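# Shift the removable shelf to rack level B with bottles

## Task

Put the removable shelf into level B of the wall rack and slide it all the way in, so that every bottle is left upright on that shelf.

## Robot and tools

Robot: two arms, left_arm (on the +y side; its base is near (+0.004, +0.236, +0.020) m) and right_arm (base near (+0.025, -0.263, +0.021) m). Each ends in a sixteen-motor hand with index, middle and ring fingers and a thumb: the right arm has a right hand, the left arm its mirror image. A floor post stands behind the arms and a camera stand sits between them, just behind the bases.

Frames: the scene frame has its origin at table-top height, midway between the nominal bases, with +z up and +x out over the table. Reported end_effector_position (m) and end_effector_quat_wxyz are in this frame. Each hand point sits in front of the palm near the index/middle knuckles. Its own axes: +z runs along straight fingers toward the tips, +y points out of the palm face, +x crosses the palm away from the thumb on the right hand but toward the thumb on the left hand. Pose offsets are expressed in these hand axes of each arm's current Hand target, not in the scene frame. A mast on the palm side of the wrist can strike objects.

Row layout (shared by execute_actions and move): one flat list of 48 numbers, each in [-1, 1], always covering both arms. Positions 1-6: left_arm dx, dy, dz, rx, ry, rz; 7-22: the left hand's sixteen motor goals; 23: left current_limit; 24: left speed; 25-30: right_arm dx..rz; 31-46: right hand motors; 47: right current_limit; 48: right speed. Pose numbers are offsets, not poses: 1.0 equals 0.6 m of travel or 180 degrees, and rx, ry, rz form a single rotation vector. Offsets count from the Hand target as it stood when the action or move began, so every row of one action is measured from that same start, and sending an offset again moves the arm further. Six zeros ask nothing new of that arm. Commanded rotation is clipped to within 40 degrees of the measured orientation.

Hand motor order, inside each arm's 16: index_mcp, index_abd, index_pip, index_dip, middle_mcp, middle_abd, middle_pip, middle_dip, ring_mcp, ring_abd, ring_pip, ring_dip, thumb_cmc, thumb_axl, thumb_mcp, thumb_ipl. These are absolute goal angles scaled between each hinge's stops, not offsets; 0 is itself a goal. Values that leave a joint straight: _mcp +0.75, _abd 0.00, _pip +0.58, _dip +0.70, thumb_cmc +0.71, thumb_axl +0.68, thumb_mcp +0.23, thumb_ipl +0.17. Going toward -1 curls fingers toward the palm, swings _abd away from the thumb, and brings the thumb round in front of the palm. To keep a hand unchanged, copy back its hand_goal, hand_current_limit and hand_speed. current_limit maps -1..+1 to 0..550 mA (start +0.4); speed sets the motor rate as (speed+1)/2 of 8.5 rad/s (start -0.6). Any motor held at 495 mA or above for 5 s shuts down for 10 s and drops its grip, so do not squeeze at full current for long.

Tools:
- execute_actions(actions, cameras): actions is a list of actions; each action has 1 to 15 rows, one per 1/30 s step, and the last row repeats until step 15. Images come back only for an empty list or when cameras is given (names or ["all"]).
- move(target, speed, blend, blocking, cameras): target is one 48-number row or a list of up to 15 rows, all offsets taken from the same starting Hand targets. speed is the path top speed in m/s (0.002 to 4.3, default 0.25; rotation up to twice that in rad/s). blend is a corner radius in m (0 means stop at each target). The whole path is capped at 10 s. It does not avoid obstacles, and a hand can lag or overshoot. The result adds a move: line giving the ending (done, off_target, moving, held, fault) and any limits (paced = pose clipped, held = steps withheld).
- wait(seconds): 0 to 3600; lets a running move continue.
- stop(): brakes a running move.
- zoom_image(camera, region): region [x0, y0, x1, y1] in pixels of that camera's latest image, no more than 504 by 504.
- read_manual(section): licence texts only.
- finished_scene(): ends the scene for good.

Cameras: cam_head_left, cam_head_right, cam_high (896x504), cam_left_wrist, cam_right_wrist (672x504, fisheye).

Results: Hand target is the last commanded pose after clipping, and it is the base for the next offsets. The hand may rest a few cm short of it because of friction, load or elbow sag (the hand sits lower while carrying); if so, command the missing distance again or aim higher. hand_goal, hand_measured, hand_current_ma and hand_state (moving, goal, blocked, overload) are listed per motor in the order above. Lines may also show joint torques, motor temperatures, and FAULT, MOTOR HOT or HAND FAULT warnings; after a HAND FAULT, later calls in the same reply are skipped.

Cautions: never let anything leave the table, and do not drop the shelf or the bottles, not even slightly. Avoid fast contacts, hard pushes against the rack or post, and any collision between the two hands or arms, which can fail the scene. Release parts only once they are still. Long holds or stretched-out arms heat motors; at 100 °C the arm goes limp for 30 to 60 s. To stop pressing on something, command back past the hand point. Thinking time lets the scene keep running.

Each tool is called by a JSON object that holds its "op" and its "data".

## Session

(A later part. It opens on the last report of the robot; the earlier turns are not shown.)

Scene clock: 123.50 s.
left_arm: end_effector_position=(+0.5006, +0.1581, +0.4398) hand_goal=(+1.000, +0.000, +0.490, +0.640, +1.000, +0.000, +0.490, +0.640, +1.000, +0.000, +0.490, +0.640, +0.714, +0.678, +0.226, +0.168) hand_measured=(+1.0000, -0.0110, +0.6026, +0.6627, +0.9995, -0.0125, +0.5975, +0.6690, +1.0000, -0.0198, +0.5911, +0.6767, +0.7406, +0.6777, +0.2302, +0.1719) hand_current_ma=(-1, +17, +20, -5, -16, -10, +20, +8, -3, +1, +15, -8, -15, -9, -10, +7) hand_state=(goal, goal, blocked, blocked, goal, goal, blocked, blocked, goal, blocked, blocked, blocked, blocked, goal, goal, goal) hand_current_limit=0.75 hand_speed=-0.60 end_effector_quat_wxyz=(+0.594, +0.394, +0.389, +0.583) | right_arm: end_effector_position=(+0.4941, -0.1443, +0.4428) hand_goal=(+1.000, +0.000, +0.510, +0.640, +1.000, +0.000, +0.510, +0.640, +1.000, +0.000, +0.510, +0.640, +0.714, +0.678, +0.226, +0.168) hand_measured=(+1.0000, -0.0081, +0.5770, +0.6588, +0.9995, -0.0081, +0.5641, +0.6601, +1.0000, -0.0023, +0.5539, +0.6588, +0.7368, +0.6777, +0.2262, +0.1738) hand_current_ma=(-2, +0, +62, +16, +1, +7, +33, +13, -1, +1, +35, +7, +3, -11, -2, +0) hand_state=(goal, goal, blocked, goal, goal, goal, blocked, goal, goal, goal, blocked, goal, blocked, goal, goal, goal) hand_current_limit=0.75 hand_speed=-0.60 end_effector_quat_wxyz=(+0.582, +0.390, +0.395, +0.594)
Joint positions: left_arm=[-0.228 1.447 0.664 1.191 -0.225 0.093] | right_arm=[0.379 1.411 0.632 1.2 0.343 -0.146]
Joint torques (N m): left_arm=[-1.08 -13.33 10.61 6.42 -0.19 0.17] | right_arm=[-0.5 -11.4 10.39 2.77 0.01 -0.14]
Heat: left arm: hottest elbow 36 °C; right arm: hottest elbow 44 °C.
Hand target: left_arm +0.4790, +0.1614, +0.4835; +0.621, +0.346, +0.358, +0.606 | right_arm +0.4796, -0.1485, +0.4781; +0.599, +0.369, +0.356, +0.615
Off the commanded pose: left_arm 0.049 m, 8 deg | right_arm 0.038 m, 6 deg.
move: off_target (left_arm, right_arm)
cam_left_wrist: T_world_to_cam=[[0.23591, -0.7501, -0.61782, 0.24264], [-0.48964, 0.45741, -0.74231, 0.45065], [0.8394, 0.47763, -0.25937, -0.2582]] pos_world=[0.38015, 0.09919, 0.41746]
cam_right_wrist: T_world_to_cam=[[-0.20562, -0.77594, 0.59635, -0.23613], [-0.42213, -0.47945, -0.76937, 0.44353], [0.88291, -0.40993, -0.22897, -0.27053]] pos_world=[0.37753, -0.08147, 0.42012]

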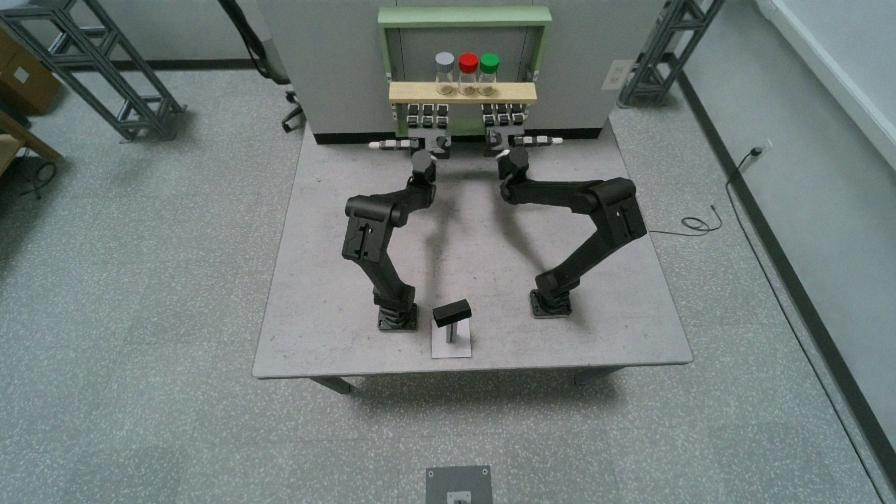

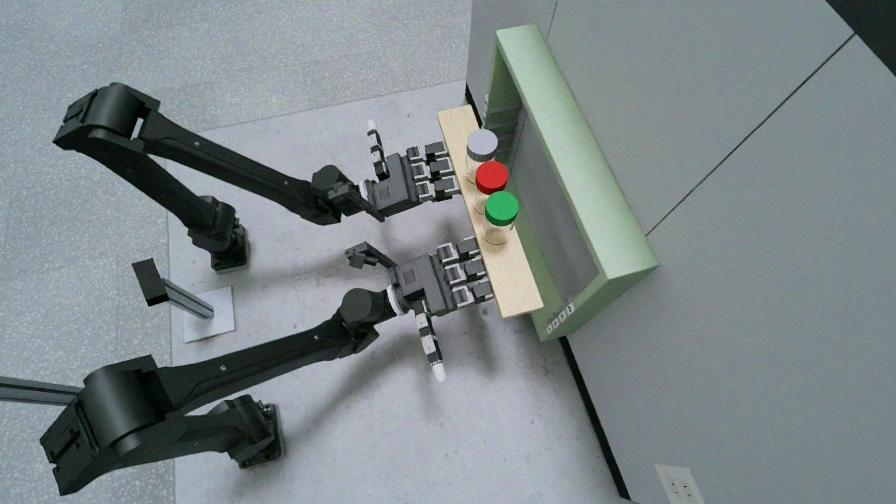

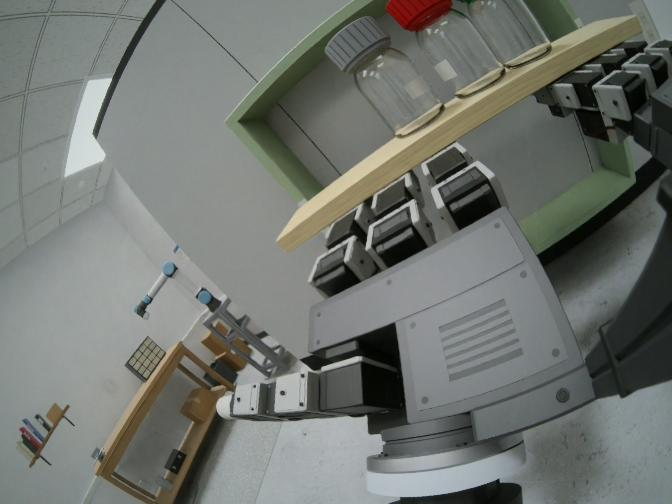

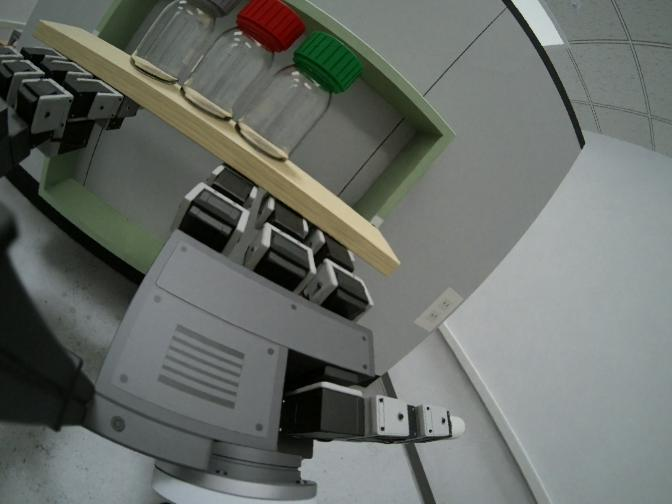

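{"op": "move", "data": {"target": [0,-0.1078,-0.0633,0.011,0,0,1,0,0.49,0.64,1,0,0.49,0.64,1,0,0.49,0.64,0.714,0.678,0.226,0.168,0.75,-0.6,0,-0.1078,-0.0633,0.011,0,0,1,0,0.51,0.64,1,0,0.51,0.64,1,0,0.51,0.64,0.714,0.678,0.226,0.168,0.75,-0.6], "speed": 0.05, "cameras": ["cam_head_left", "cam_head_right", "cam_high", "cam_left_wrist","cam_right_wrist"]}}

{"op": "zoom_image", "data": {"camera": "cam_left_wrist", "region": [240, 0, 672, 300]}}

{"op": "zoom_image", "data": {"camera": "cam_right_wrist", "region": [0, 0, 440, 300]}}

{"op": "zoom_image", "data": {"camera": "cam_head_left", "region": [370, 50, 560, 170]}}

{"op": "zoom_image", "data": {"camera": "cam_high", "region": [420, 60, 640, 350]}}

Scene clock: 126.93 s.
left_arm: end_effector_position=(+0.4960, +0.1570, +0.3702) hand_goal=(+1.000, +0.000, +0.490, +0.640, +1.000, +0.000, +0.490, +0.640, +1.000, +0.000, +0.490, +0.640, +0.714, +0.678, +0.226, +0.168) hand_measured=(+1.0000, -0.0198, +0.6039, +0.6665, +0.9995, -0.0198, +0.5975, +0.6690, +1.0000, -0.0213, +0.5872, +0.6754, +0.7393, +0.6777, +0.2302, +0.1719) hand_current_ma=(+6, +5, +26, +0, -14, -19, +20, +19, -5, -4, +22, -12, -4, -6, -9, +3) hand_state=(goal, goal, blocked, blocked, goal, goal, blocked, blocked, goal, blocked, blocked, blocked, blocked, goal, goal, goal) hand_current_limit=0.75 hand_speed=-0.60 end_effector_quat_wxyz=(+0.588, +0.402, +0.396, +0.579) | right_arm: end_effector_position=(+0.4881, -0.1432, +0.3730) hand_goal=(+1.000, +0.000, +0.510, +0.640, +1.000, +0.000, +0.510, +0.640, +1.000, +0.000, +0.510, +0.640, +0.714, +0.678, +0.226, +0.168) hand_measured=(+1.0000, -0.0096, +0.5795, +0.6601, +1.0000, -0.0096, +0.5654, +0.6614, +1.0000, -0.0037, +0.5539, +0.6576, +0.7368, +0.6767, +0.2262, +0.1738) hand_current_ma=(+3, +0, +60, +18, +0, +7, +34, +13, -5, +7, +28, -4, +16, +4, -1, +1) hand_state=(goal, goal, blocked, blocked, goal, goal, blocked, blocked, goal, goal, blocked, goal, blocked, goal, goal, goal) hand_current_limit=0.75 hand_speed=-0.60 end_effector_quat_wxyz=(+0.578, +0.397, +0.404, +0.587)
Joint positions: left_arm=[-0.236 1.612 0.591 1.403 -0.235 0.093] | right_arm=[0.392 1.578 0.553 1.418 0.36 -0.146]
Joint torques (N m): left_arm=[-1.08 -13.57 8.38 6.42 -0.19 0.12] | right_arm=[-0.26 -11.93 8.09 2.84 0 -0.07]
Heat: left arm: hottest elbow 36 °C; right arm: hottest elbow 43 °C.
Hand target: left_arm +0.4788, +0.1594, +0.4085; +0.615, +0.357, +0.368, +0.599 | right_arm +0.4767, -0.1464, +0.4032; +0.592, +0.379, +0.367, +0.609
Off the commanded pose: left_arm 0.042 m, 7 deg | right_arm 0.032 m, 6 deg.
move: off_target (left_arm, right_arm)
cam_left_wrist: T_world_to_cam=[[0.2214, -0.74778, -0.62595, 0.2097], [-0.50908, 0.45884, -0.72821, 0.40148], [0.83176, 0.47988, -0.2791, -0.2611]] pos_world=[0.37514, 0.09789, 0.35075]
cam_right_wrist: T_world_to_cam=[[-0.19134, -0.77274, 0.6052, -0.20467], [-0.44447, -0.48154, -0.75536, 0.39317], [0.87512, -0.41352, -0.25133, -0.26927]] pos_world=[0.37123, -0.08018, 0.35318]

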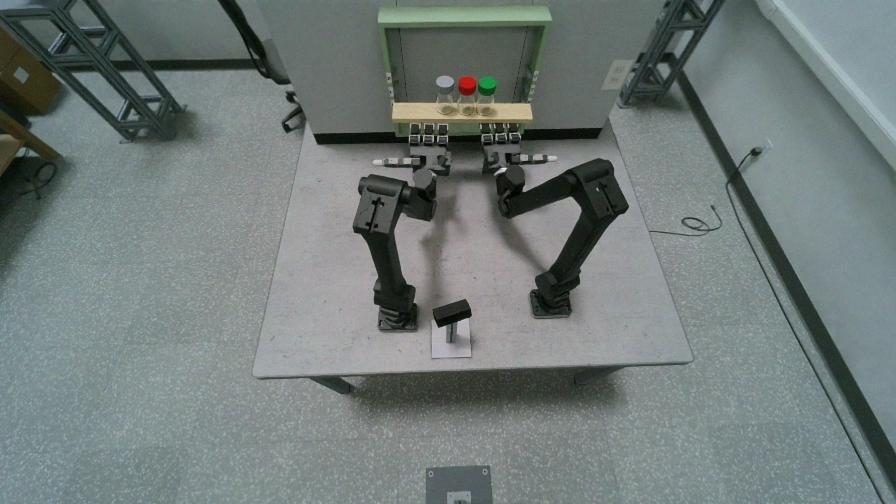

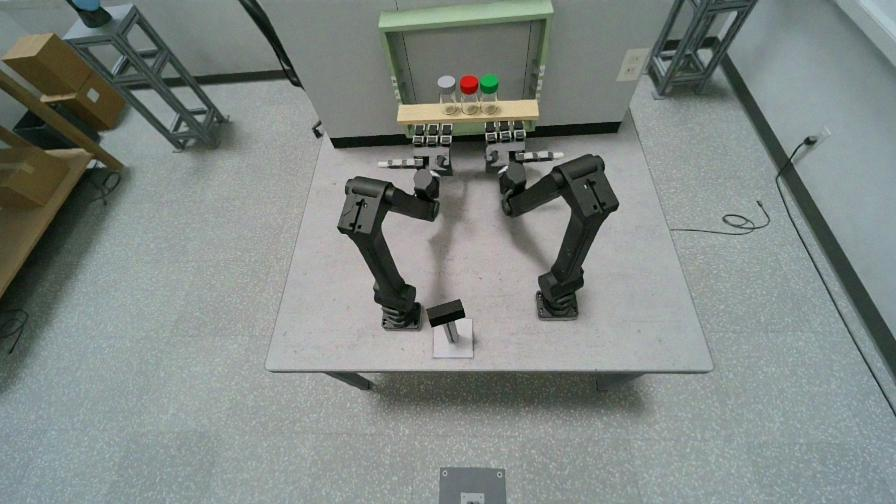

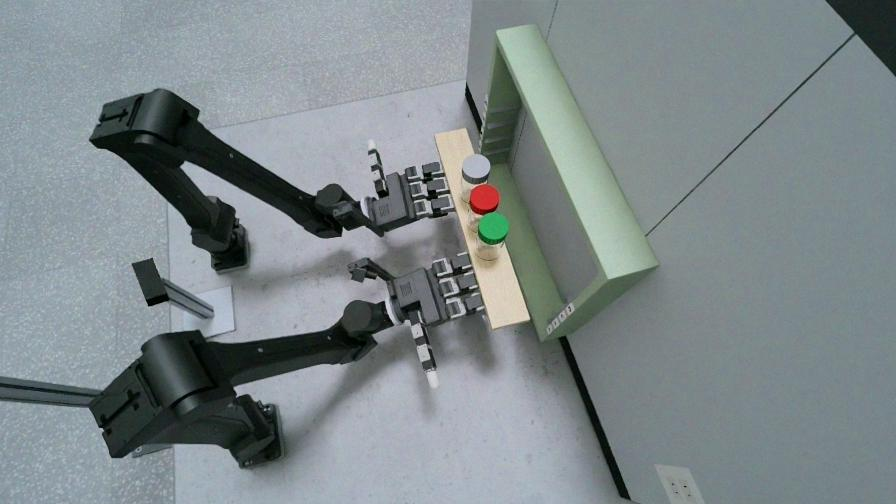

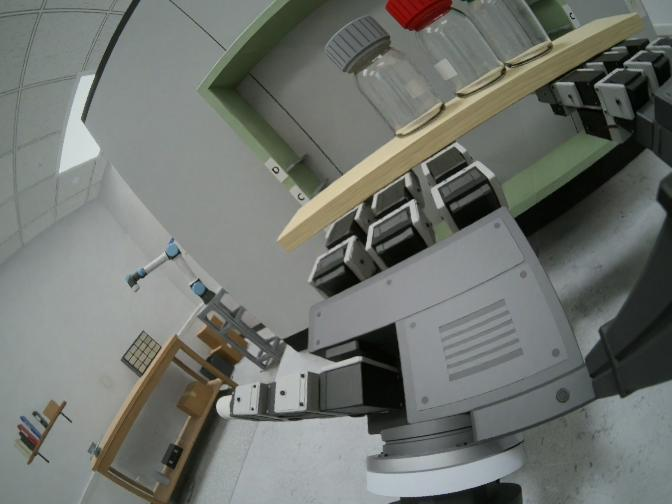

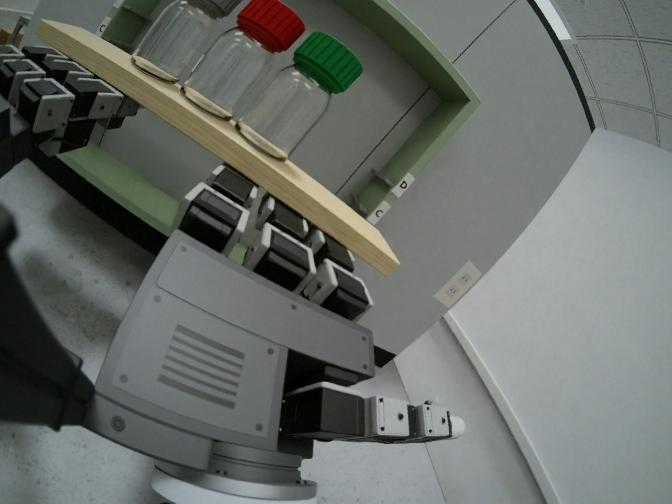

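Scaled by 1.167 from the camera's image (finer frame: 960x720).

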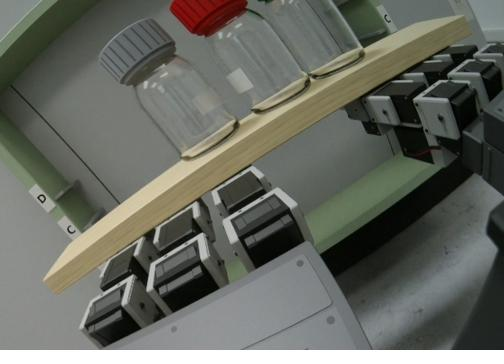

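Scaled by 1.145 from the camera's image (finer frame: 960x720).

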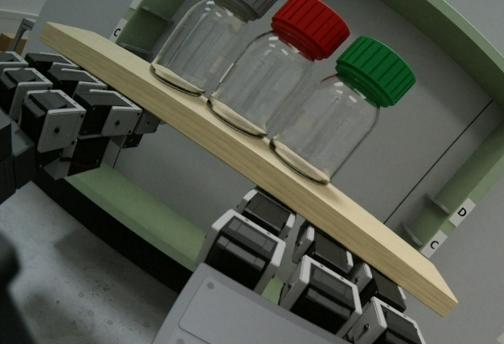

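Scaled by 2.653.

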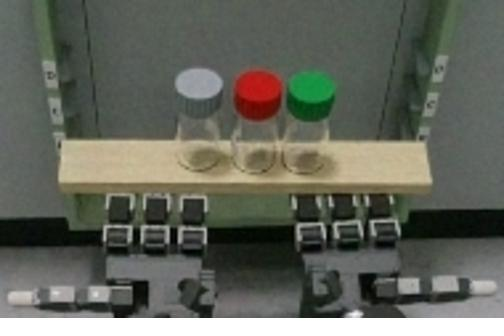

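Scaled by 1.738.

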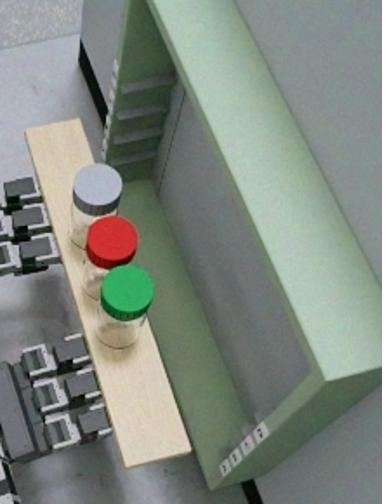

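{"op": "zoom_image", "data": {"camera": "cam_head_left", "region": [380, 60, 470, 140]}}

{"op": "zoom_image", "data": {"camera": "cam_head_left", "region": [460, 60, 550, 140]}}

{"op": "zoom_image", "data": {"camera": "cam_head_right", "region": [380, 60, 470, 140]}}

{"op": "zoom_image", "data": {"camera": "cam_head_right", "region": [460, 60, 550, 140]}}

Scaled by 5.600.

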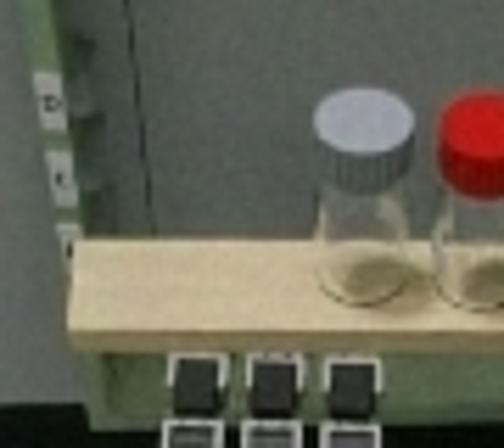

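Scaled by 5.600.

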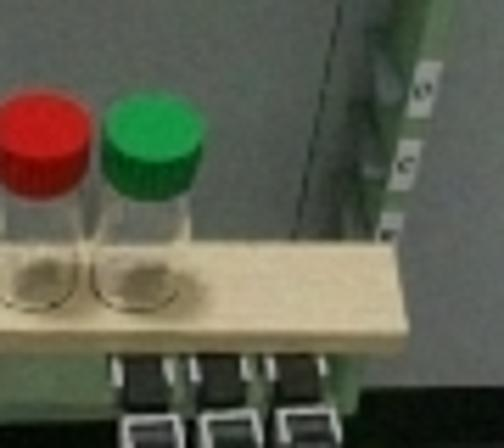

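Scaled by 5.600.

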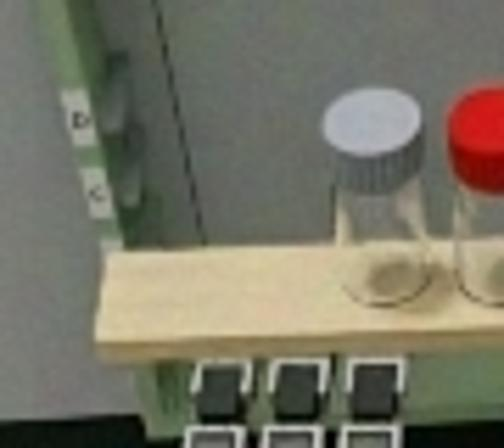

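Scaled by 5.600.

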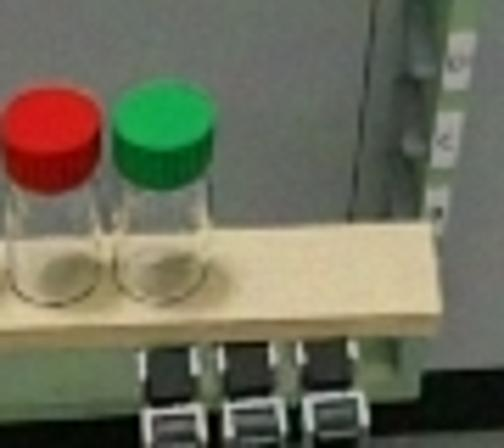

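{"op": "move", "data": {"target": [-0.015,-0.0264,-0.0142,0.007,0,0,1,0,0.49,0.64,1,0,0.49,0.64,1,0,0.49,0.64,0.714,0.678,0.226,0.168,0.75,-0.6,-0.015,-0.020,-0.0033,0.007,0,0,1,0,0.51,0.64,1,0,0.51,0.64,1,0,0.51,0.64,0.714,0.678,0.226,0.168,0.75,-0.6], "speed": 0.04, "cameras": ["cam_head_left", "cam_head_right", "cam_high", "cam_left_wrist","cam_right_wrist"]}}

{"op": "zoom_image", "data": {"camera": "cam_left_wrist", "region": [240, 120, 400, 260]}}

{"op": "zoom_image", "data": {"camera": "cam_right_wrist", "region": [300, 140, 440, 290]}}

{"op": "zoom_image", "data": {"camera": "cam_head_left", "region": [380, 60, 470, 140]}}

{"op": "zoom_image", "data": {"camera": "cam_head_left", "region": [460, 60, 550, 140]}}

{"op": "zoom_image", "data": {"camera": "cam_high", "region": [420, 60, 600, 220]}}

{"op": "zoom_image", "data": {"camera": "cam_high", "region": [470, 240, 600, 350]}}

Scene clock: 134.37 s.
left_arm: end_effector_position=(+0.4954, +0.1508, +0.3544) hand_goal=(+1.000, +0.000, +0.490, +0.640, +1.000, +0.000, +0.490, +0.640, +1.000, +0.000, +0.490, +0.640, +0.714, +0.678, +0.226, +0.168) hand_measured=(+1.0000, -0.0184, +0.6039, +0.6703, +1.0000, -0.0184, +0.5975, +0.6690, +0.9995, -0.0213, +0.5859, +0.6754, +0.7406, +0.6777, +0.2302, +0.1710) hand_current_ma=(-5, -6, +31, +1, -8, -3, +15, +19, -1, +1, +22, -2, -18, -2, -15, +1) hand_state=(goal, goal, blocked, blocked, goal, goal, blocked, blocked, goal, blocked, blocked, blocked, blocked, goal, goal, goal) hand_current_limit=0.75 hand_speed=-0.60 end_effector_quat_wxyz=(+0.584, +0.404, +0.404, +0.576) | right_arm: end_effector_position=(+0.4889, -0.1471, +0.3605) hand_goal=(+1.000, +0.000, +0.510, +0.640, +1.000, +0.000, +0.510, +0.640, +1.000, +0.000, +0.510, +0.640, +0.714, +0.678, +0.226, +0.168) hand_measured=(+1.0000, -0.0096, +0.5782, +0.6601, +1.0000, -0.0096, +0.5654, +0.6614, +1.0000, -0.0037, +0.5552, +0.6588, +0.7368, +0.6767, +0.2262, +0.1738) hand_current_ma=(-8, -6, +57, +16, +7, +4, +39, +23, +0, +0, +31, +8, +11, -4, -1, -7) hand_state=(goal, goal, blocked, goal, goal, goal, blocked, blocked, goal, goal, blocked, goal, blocked, goal, goal, goal) hand_current_limit=0.75 hand_speed=-0.60 end_effector_quat_wxyz=(+0.574, +0.402, +0.413, +0.581)
Joint positions: left_arm=[-0.258 1.65 0.583 1.434 -0.266 0.093] | right_arm=[0.382 1.592 0.535 1.422 0.351 -0.138]
Joint torques (N m): left_arm=[-1.49 -13.8 7.75 6.42 0 0.19] | right_arm=[-1.44 -12.16 8.02 2.84 -0.33 0.02]
Heat: left arm: hottest elbow 35 °C; right arm: hottest elbow 43 °C.
Hand target: left_arm +0.4787, +0.1500, +0.3909; +0.611, +0.364, +0.374, +0.595 | right_arm +0.4804, -0.1550, +0.3913; +0.588, +0.386, +0.373, +0.605
Off the commanded pose: left_arm 0.040 m, 7 deg | right_arm 0.033 m, 6 deg.
move: off_target (left_arm, right_arm)
cam_left_wrist: T_world_to_cam=[[0.21514, -0.75068, -0.62466, 0.19844], [-0.52411, 0.45097, -0.72245, 0.39909], [0.82403, 0.48282, -0.29642, -0.25248]] pos_world=[0.37453, 0.09089, 0.33745]
cam_right_wrist: T_world_to_cam=[[-0.17519, -0.76879, 0.61504, -0.21082], [-0.46248, -0.48723, -0.74076, 0.38498], [0.86915, -0.41422, -0.27019, -0.265]] pos_world=[0.37144, -0.08427, 0.34324]

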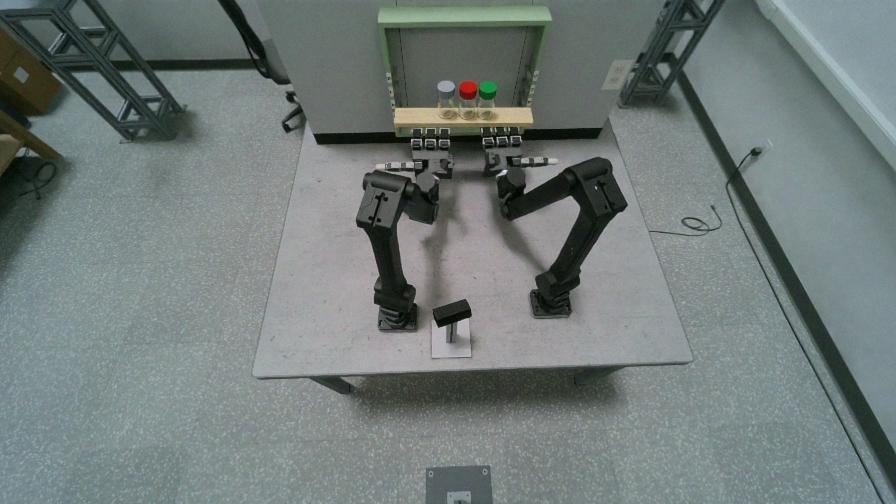

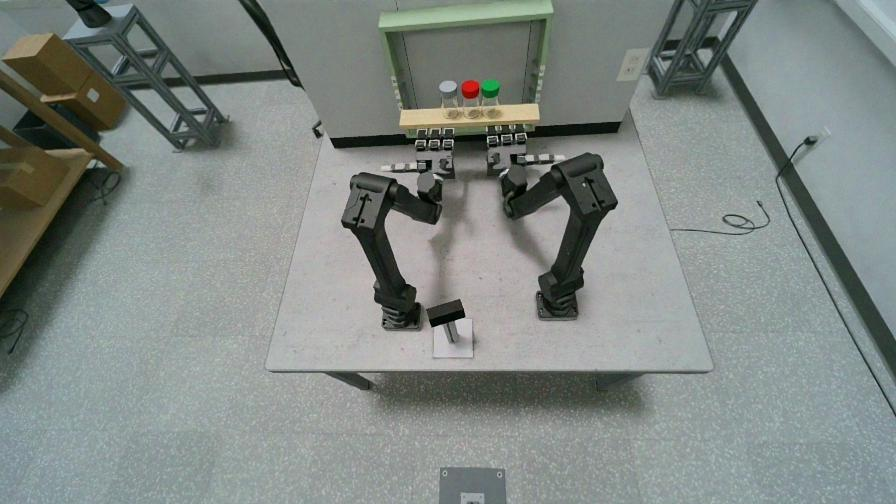

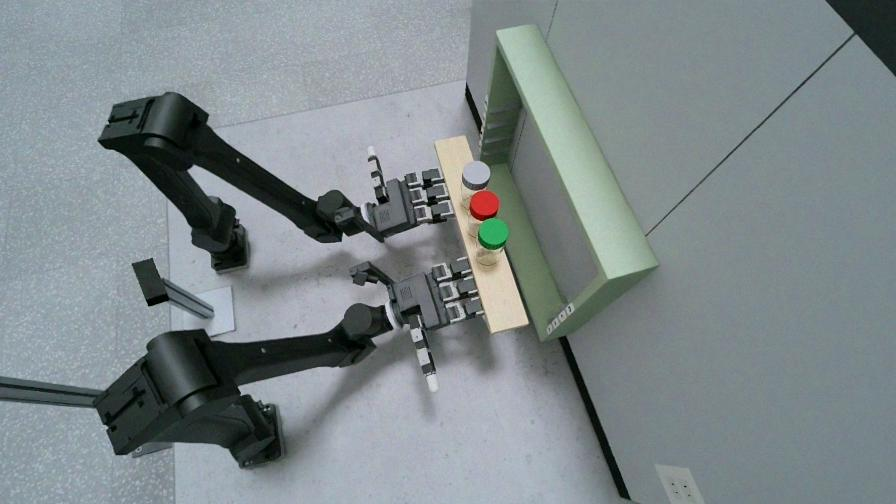

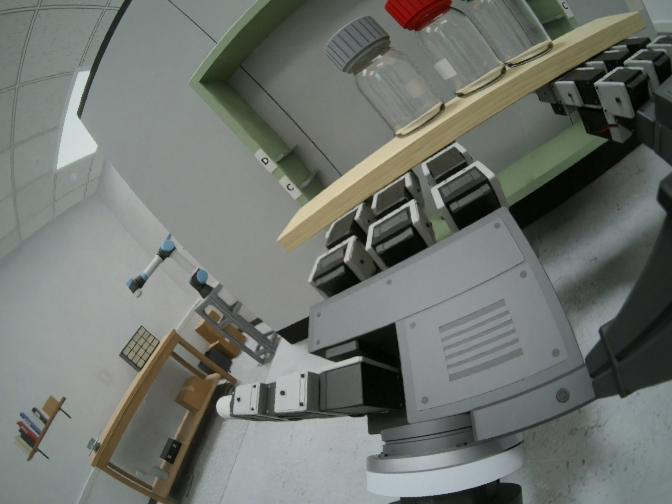

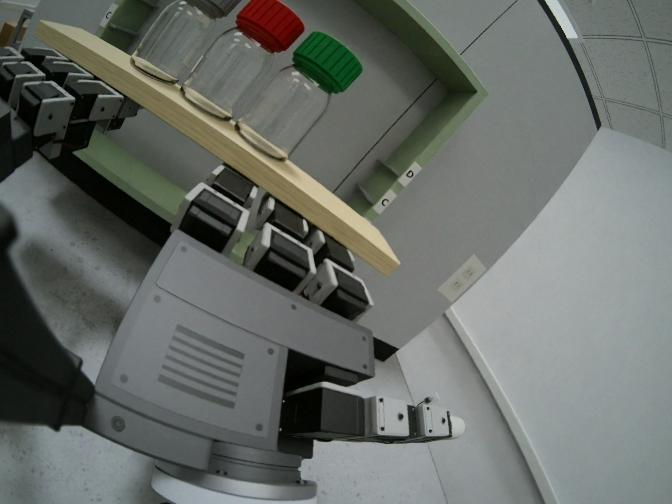

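Scaled by 3.150 from the camera's image (finer frame: 960x720).

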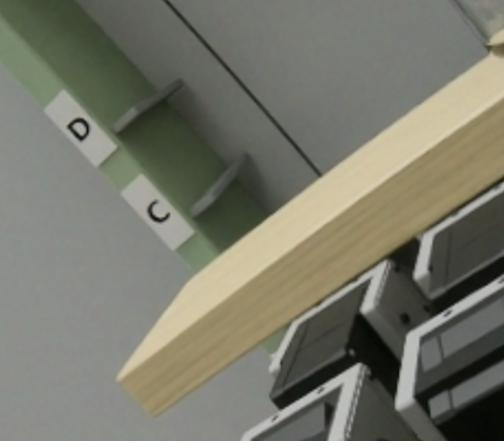

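Scaled by 3.360 from the camera's image (finer frame: 960x720).

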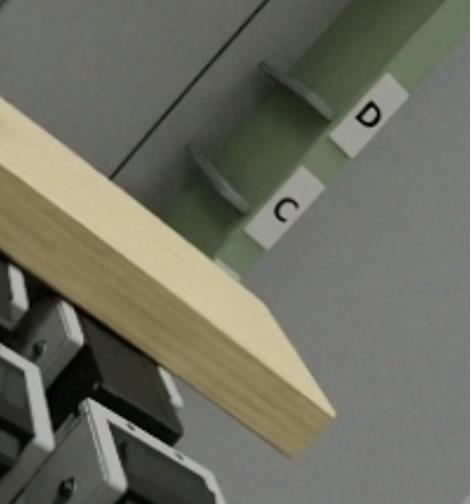

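Scaled by 5.600.

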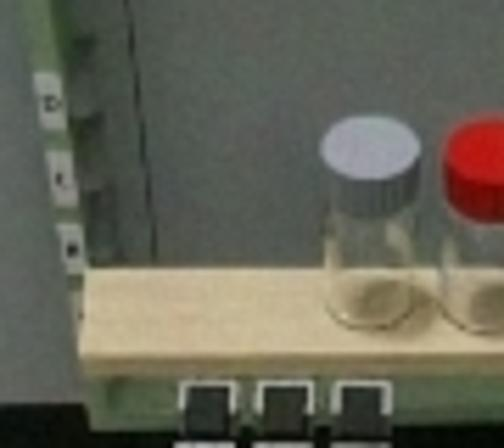

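Scaled by 5.600.

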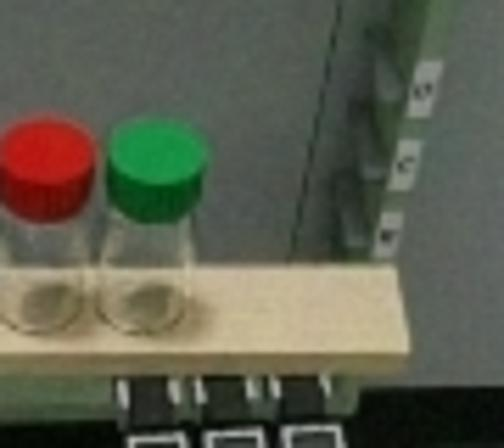

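Scaled by 2.800.

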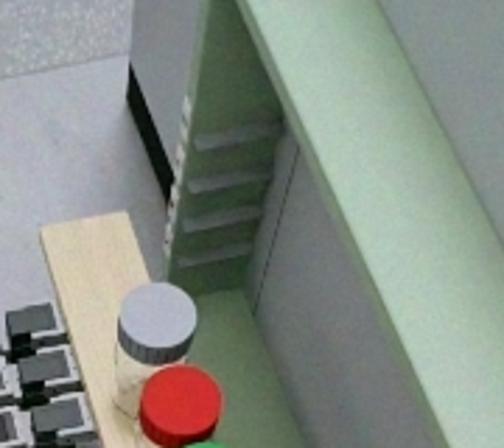

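Scaled by 3.877.

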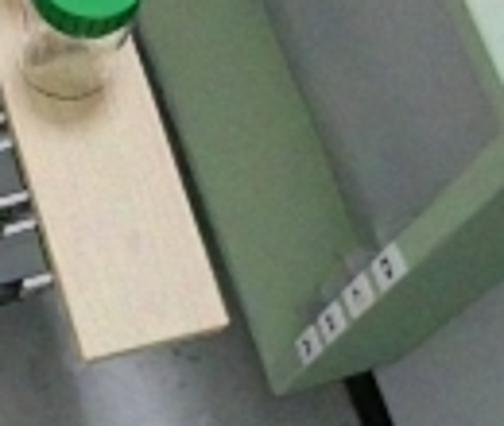

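{"op": "move", "data": {"target": [0,-0.0191,0.0557,0,0,0,1,0,0.49,0.64,1,0,0.49,0.64,1,0,0.49,0.64,0.714,0.678,0.226,0.168,0.75,-0.6,0,-0.0191,0.0557,0,0,0,1,0,0.51,0.64,1,0,0.51,0.64,1,0,0.51,0.64,0.714,0.678,0.226,0.168,0.75,-0.6], "speed": 0.04, "cameras": ["cam_head_left", "cam_high", "cam_left_wrist","cam_right_wrist"]}}

{"op": "zoom_image", "data": {"camera": "cam_left_wrist", "region": [240, 120, 400, 260]}}

{"op": "zoom_image", "data": {"camera": "cam_right_wrist", "region": [300, 140, 440, 290]}}

{"op": "zoom_image", "data": {"camera": "cam_left_wrist", "region": [530, 0, 670, 120]}}

{"op": "zoom_image", "data": {"camera": "cam_right_wrist", "region": [0, 0, 140, 120]}}

{"op": "zoom_image", "data": {"camera": "cam_high", "region": [420, 60, 600, 220]}}

{"op": "zoom_image", "data": {"camera": "cam_high", "region": [470, 240, 600, 350]}}

Scene clock: 146.73 s.
left_arm: end_effector_position=(+0.5099, +0.1459, +0.3469) hand_goal=(+1.000, +0.000, +0.490, +0.640, +1.000, +0.000, +0.490, +0.640, +1.000, +0.000, +0.490, +0.640, +0.714, +0.678, +0.226, +0.168) hand_measured=(+1.0000, -0.0184, +0.6065, +0.6703, +1.0000, -0.0184, +0.5975, +0.6690, +1.0000, -0.0198, +0.5834, +0.6754, +0.7393, +0.6777, +0.2302, +0.1710) hand_current_ma=(-10, -4, +29, +4, -5, -13, +11, -8, -12, +5, +23, -5, +2, -1, -2, +7) hand_state=(goal, goal, blocked, blocked, goal, goal, blocked, blocked, goal, blocked, blocked, blocked, blocked, goal, goal, goal) hand_current_limit=0.75 hand_speed=-0.60 end_effector_quat_wxyz=(+0.584, +0.410, +0.402, +0.573) | right_arm: end_effector_position=(+0.5090, -0.1527, +0.3532) hand_goal=(+1.000, +0.000, +0.510, +0.640, +1.000, +0.000, +0.510, +0.640, +1.000, +0.000, +0.510, +0.640, +0.714, +0.678, +0.226, +0.168) hand_measured=(+1.0000, -0.0125, +0.5782, +0.6601, +1.0000, -0.0125, +0.5641, +0.6614, +1.0000, -0.0037, +0.5552, +0.6588, +0.7368, +0.6767, +0.2262, +0.1738) hand_current_ma=(+0, +12, +61, +8, +14, +5, +30, +20, -5, +7, +30, -1, +7, +3, +10, -2) hand_state=(goal, goal, blocked, goal, goal, goal, blocked, blocked, goal, goal, blocked, goal, blocked, goal, goal, goal) hand_current_limit=0.75 hand_speed=-0.60 end_effector_quat_wxyz=(+0.572, +0.405, +0.416, +0.579)
Joint positions: left_arm=[-0.255 1.694 0.618 1.434 -0.252 0.093] | right_arm=[0.349 1.636 0.574 1.411 0.322 -0.122]
Joint torques (N m): left_arm=[0.5 -14.56 12.38 4.31 0.32 0.1] | right_arm=[-1.26 -12.51 11.96 1.95 -0.32 -0.02]
Heat: left arm: hottest elbow 35 °C; right arm: hottest elbow 42 °C.
Hand target: left_arm +0.5137, +0.1499, +0.3957; +0.611, +0.364, +0.374, +0.595 | right_arm +0.5155, -0.1547, +0.3949; +0.588, +0.386, +0.374, +0.605
Off the commanded pose: left_arm 0.049 m, 7 deg | right_arm 0.042 m, 6 deg.
move: off_target (left_arm, right_arm)
cam_left_wrist: T_world_to_cam=[[0.20394, -0.74824, -0.63131, 0.19465], [-0.52457, 0.46095, -0.71579, 0.39998], [0.82658, 0.47714, -0.2985, -0.26411]] pos_world=[0.38843, 0.08729, 0.33035]
cam_right_wrist: T_world_to_cam=[[-0.16878, -0.76827, 0.61747, -0.21121], [-0.47134, -0.48728, -0.73512, 0.3886], [0.86565, -0.41511, -0.27987, -0.28178]] pos_world=[0.39144, -0.08987, 0.33722]

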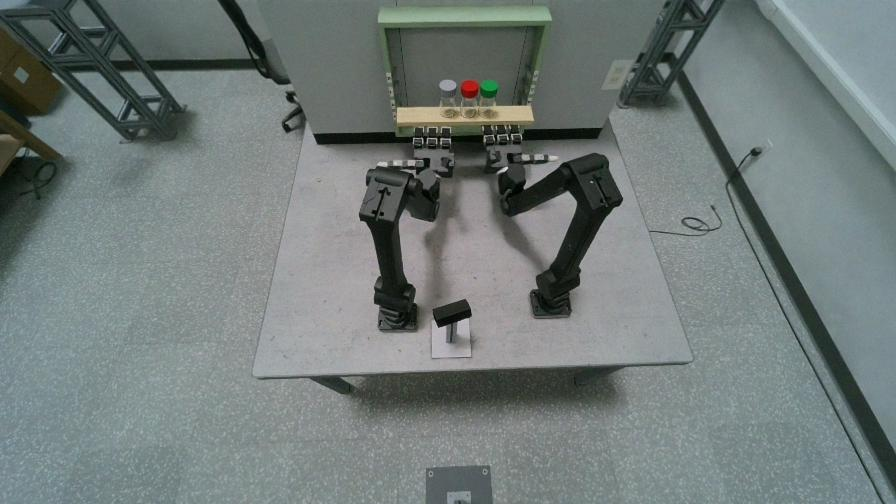

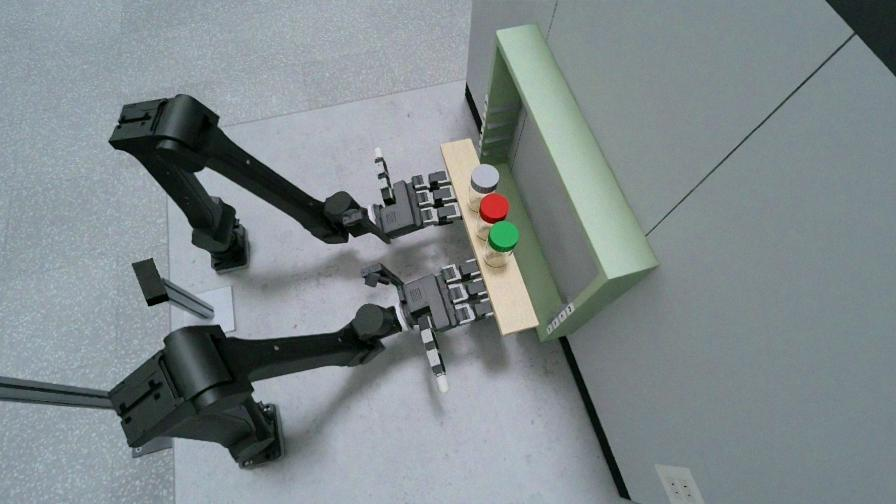

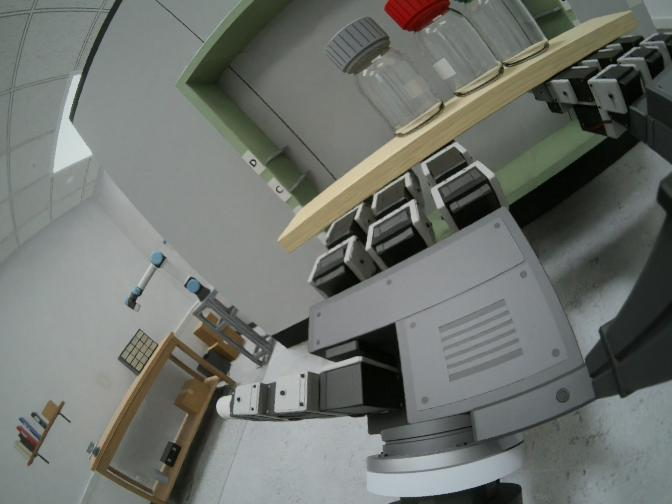

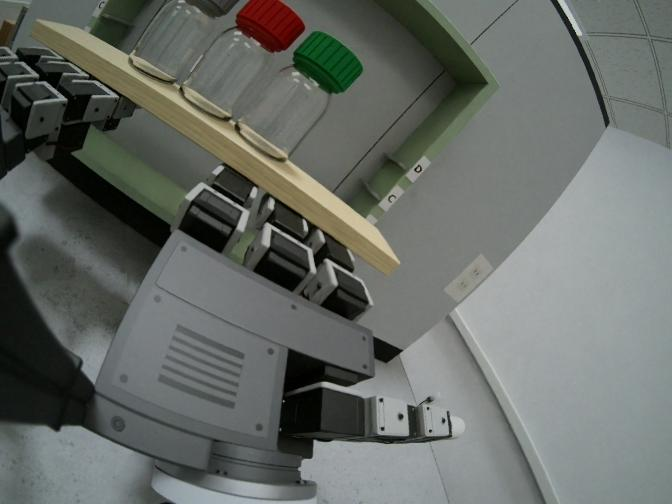

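Scaled by 3.150 from the camera's image (finer frame: 960x720).

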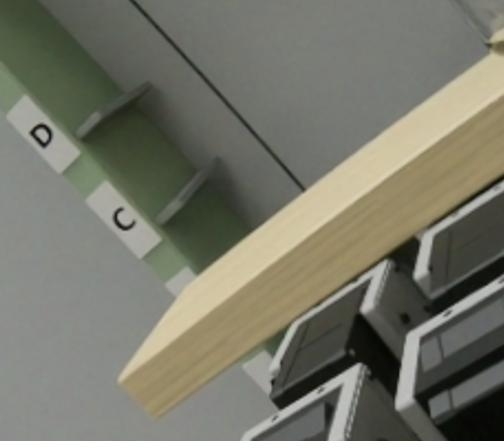

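Scaled by 3.360 from the camera's image (finer frame: 960x720).

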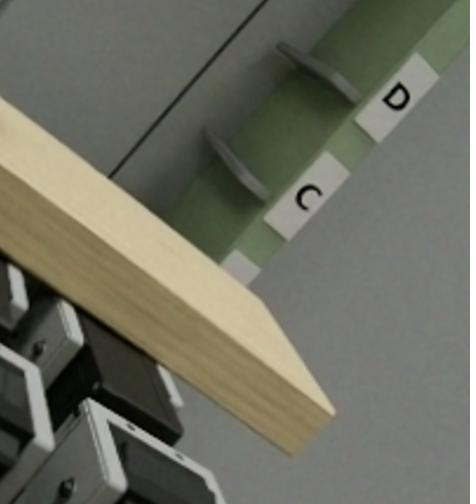

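Scaled by 3.600 from the camera's image (finer frame: 960x720).

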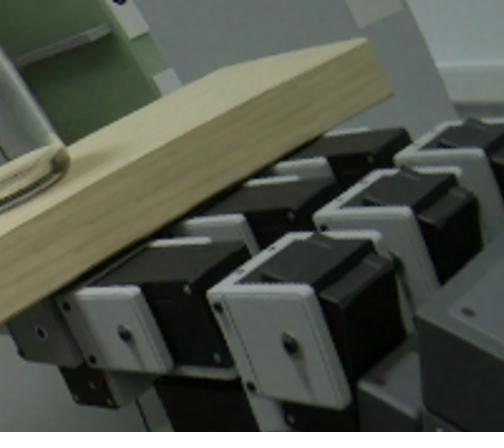

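Scaled by 3.600 from the camera's image (finer frame: 960x720).

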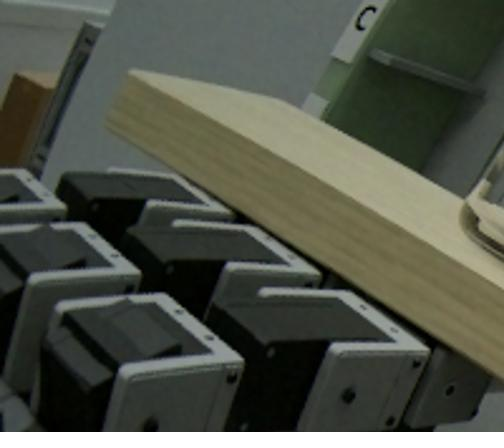

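Scaled by 2.800.

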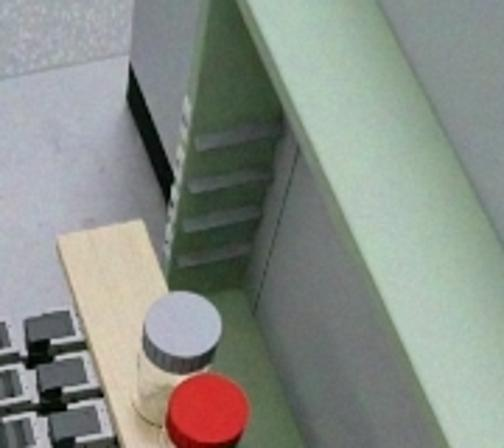

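Scaled by 3.877.

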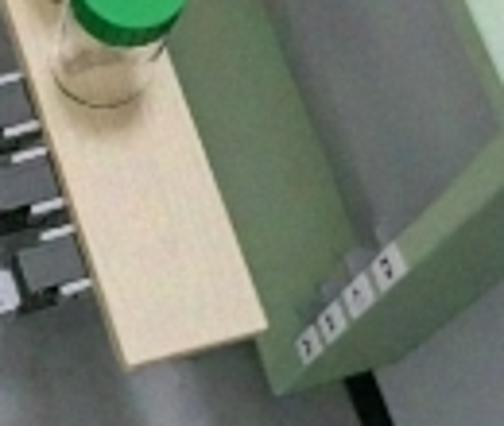

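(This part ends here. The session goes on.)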